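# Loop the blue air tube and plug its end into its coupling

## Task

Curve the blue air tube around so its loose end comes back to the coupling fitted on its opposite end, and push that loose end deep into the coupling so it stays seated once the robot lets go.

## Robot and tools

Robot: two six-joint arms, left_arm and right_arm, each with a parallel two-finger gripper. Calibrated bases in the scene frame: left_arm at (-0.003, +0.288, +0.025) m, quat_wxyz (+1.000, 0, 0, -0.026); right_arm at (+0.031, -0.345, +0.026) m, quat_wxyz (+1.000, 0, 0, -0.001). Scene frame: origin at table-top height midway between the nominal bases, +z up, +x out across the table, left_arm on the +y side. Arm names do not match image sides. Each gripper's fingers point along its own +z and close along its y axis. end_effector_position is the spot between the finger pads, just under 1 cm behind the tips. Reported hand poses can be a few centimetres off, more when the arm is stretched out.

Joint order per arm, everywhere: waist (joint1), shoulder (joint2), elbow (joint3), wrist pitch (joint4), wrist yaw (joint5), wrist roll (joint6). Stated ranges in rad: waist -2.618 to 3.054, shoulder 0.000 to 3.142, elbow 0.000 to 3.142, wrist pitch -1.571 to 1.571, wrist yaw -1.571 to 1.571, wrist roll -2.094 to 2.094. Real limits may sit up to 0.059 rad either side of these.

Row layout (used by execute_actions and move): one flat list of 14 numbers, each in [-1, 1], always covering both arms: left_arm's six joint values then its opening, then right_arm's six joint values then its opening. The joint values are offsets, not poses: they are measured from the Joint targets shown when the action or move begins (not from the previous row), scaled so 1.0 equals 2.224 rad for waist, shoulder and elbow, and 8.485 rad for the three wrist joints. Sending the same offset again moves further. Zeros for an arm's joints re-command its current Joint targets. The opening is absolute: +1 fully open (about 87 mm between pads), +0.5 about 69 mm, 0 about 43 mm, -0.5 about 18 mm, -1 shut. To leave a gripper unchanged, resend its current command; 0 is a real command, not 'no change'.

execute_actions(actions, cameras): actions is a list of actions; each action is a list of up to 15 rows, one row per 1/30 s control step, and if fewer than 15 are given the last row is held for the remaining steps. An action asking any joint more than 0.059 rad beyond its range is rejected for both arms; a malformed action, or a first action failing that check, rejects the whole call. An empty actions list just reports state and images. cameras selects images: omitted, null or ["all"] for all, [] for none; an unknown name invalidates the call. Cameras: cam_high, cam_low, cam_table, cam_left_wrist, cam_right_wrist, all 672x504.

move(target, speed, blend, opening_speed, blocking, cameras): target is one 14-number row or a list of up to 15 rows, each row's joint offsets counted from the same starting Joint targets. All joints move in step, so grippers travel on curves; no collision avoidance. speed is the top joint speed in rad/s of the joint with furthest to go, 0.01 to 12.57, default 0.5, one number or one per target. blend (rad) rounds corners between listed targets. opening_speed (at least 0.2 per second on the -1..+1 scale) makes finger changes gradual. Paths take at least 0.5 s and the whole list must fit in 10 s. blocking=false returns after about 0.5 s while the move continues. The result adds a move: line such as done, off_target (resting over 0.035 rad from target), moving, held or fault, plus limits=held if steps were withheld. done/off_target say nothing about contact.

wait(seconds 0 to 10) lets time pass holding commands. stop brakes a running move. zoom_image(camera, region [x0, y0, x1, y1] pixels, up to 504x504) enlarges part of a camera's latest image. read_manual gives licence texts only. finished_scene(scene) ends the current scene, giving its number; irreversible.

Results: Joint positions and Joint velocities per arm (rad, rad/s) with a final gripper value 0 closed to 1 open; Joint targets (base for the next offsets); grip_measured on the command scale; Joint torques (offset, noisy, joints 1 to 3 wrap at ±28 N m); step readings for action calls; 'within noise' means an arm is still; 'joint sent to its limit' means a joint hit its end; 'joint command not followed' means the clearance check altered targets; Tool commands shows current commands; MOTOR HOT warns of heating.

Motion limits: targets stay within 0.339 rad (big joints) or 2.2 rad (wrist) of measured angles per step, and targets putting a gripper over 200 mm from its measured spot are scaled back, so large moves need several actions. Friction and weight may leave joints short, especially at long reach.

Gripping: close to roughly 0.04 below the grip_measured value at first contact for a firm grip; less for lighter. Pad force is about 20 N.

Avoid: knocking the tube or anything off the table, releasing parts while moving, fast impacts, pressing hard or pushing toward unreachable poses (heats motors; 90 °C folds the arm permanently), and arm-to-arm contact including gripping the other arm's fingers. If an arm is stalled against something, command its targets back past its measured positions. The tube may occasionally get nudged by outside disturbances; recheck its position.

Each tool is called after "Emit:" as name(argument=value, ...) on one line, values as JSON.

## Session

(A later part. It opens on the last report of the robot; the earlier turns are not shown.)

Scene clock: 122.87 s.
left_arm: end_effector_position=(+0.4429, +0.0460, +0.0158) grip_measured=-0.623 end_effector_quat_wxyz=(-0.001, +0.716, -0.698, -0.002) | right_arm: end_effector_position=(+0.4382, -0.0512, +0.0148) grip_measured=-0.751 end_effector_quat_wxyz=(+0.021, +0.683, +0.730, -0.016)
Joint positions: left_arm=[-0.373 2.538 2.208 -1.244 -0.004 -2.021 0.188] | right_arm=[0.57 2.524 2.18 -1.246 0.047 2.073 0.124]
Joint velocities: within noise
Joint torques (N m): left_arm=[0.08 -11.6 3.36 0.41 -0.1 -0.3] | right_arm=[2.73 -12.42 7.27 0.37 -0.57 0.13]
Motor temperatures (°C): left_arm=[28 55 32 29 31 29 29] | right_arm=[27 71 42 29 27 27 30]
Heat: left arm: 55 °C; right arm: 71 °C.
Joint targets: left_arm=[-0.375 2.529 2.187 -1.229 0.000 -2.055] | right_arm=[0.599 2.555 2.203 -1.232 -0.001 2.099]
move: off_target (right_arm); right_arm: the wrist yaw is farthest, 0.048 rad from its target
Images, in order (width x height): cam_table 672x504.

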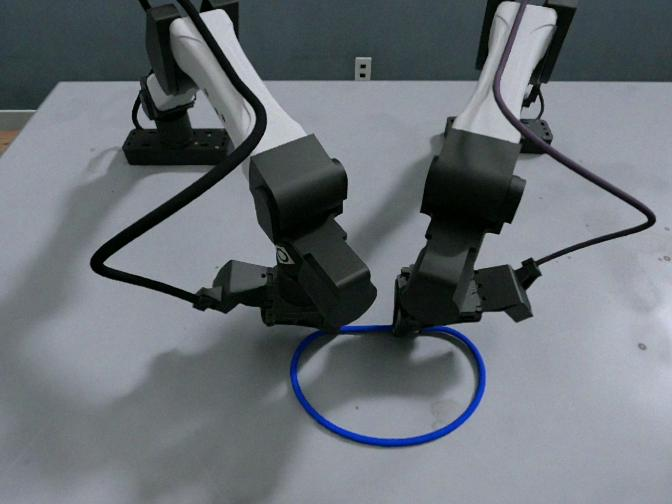

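Emit:
move(target=[[0,0,0,0,0,0,-1,-0.012,0,0,0,0,0,-1],[0,0,0,0,0,0,-1,-0.012,0,0,0,0,0,-0.2],[0,0,0,0,0,0,-1,-0.015,-0.09,0,0,0,0,-0.2],[0,0,0,0,0,0,-1,-0.1668,-0.7347,-0.5832,0.0084,0,0,-0.2]], speed=[0.1,0.3,0.4,1.0], opening_speed=0.6, blend=[0,0,0.05,0], cameras=["cam_table","cam_left_wrist"])

Emit:
move(target=[[0,0,0,0,0,0,-0.2,0,0,0,0,0,0,-0.2],[0,-0.09,0,0,0,0,-0.2,0,0,0,0,0,0,-0.2],[0.135,-0.732,-0.5787,0.0035,0,0,-0.2,0,0,0,0,0,0,-0.2]], speed=[0.3,0.3,1.0], opening_speed=0.5, blend=[0,0.05,0], cameras=["cam_low","cam_table"])

Emit:
zoom_image(camera="cam_table", region=[370, 300, 480, 360])

Scene clock: 135.73 s.
left_arm: end_effector_position=(+0.4432, +0.0455, +0.0160) grip_measured=-0.623 end_effector_quat_wxyz=(+0.000, +0.721, -0.693, -0.002) | right_arm: end_effector_position=(+0.2370, -0.2589, +0.1862) grip_measured=-0.200 end_effector_quat_wxyz=(+0.078, +0.785, +0.588, +0.178)
Joint positions: left_arm=[-0.373 2.538 2.208 -1.245 0 -2.036 0.188] | right_arm=[0.234 0.923 0.918 -1.174 0.001 2.089 0.4]
Joint velocities: within noise
Joint torques (N m): left_arm=[0.1 -11.7 3.14 0.4 0.01 -0.21] | right_arm=[-0.01 -0.66 4.96 1.03 -0.07 -0.06]
Motor temperatures (°C): left_arm=[28 59 32 29 31 29 29] | right_arm=[27 71 41 29 27 27 30]
Heat: left arm: 59 °C; right arm: 71 °C.
Joint targets: left_arm=[-0.375 2.529 2.187 -1.229 0.000 -2.055] | right_arm=[0.228 0.921 0.906 -1.161 0.000 2.100]
move: done; target 2's new numbers were sent with right_arm's wrist yaw 0.043 rad from that target
Images, in order (width x height): cam_table 672x504, cam_left_wrist 672x504.

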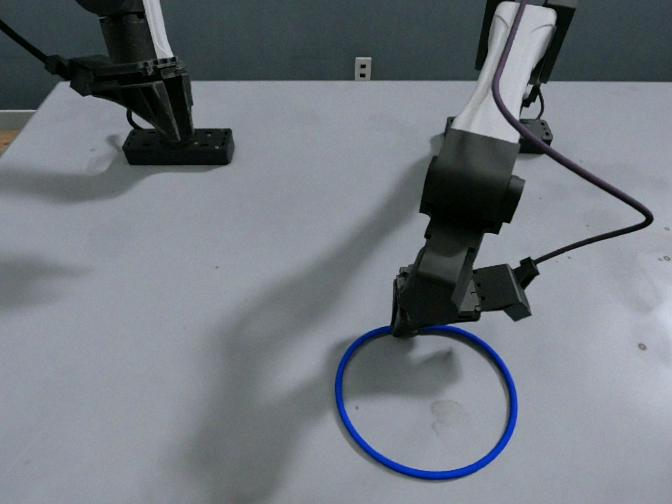

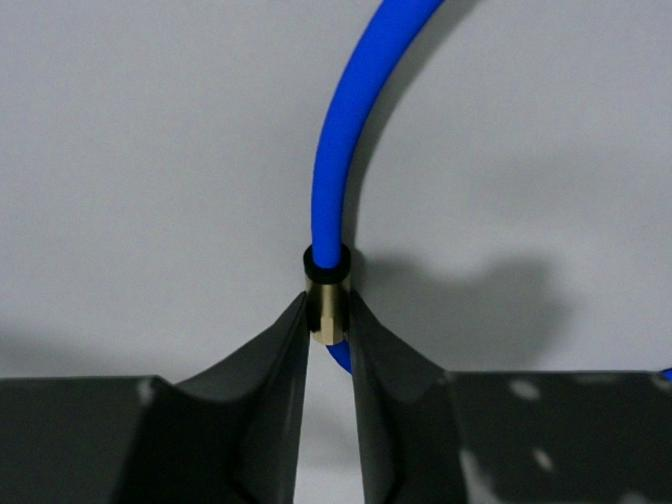

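Scene clock: 140.13 s.
left_arm: end_effector_position=(+0.2003, +0.2226, +0.1833) grip_measured=-0.200 end_effector_quat_wxyz=(-0.087, +0.800, -0.569, +0.167) | right_arm: end_effector_position=(+0.2373, -0.2588, +0.1863) grip_measured=-0.200 end_effector_quat_wxyz=(+0.078, +0.785, +0.587, +0.179)
Joint positions: left_arm=[-0.083 0.901 0.913 -1.204 0.002 -2.041 0.4] | right_arm=[0.234 0.923 0.918 -1.173 0.001 2.089 0.4]
Joint velocities: within noise
Joint torques (N m): left_arm=[0.73 -0.5 4.34 1.04 -0.14 -0.11] | right_arm=[-0.03 -0.66 4.97 1.01 -0.07 -0.06]
Motor temperatures (°C): left_arm=[28 60 32 29 31 29 29] | right_arm=[27 69 41 29 27 27 30]
Heat: left arm: 60 °C; right arm: 69 °C.
Joint targets: left_arm=[-0.075 0.901 0.900 -1.200 0.000 -2.055] | right_arm=[0.228 0.921 0.906 -1.161 0.000 2.100]
move: done
Images, in order (width x height): cam_low 672x504, cam_table 672x504.

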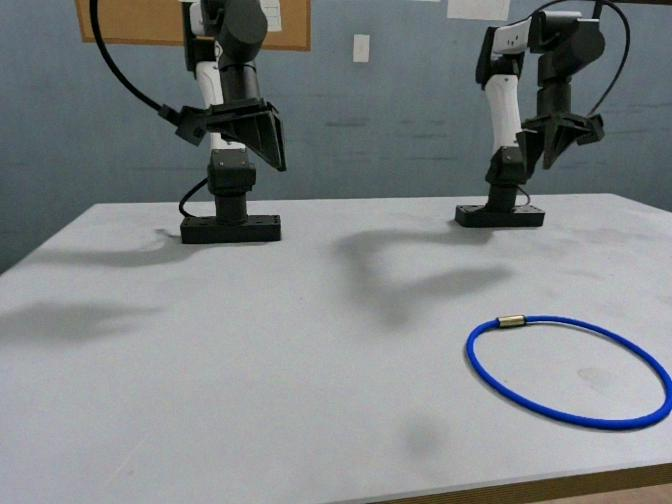

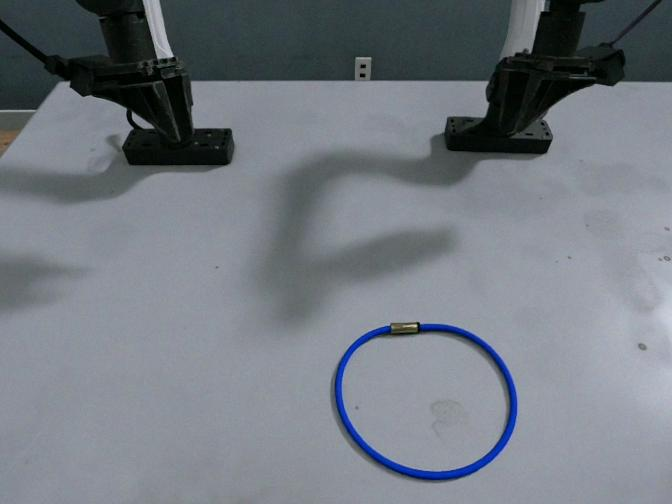

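Scaled by 4.582.

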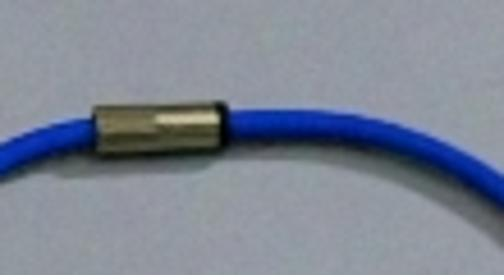

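Emit:
finished_scene(scene=2)

The scene is finished: the task was done.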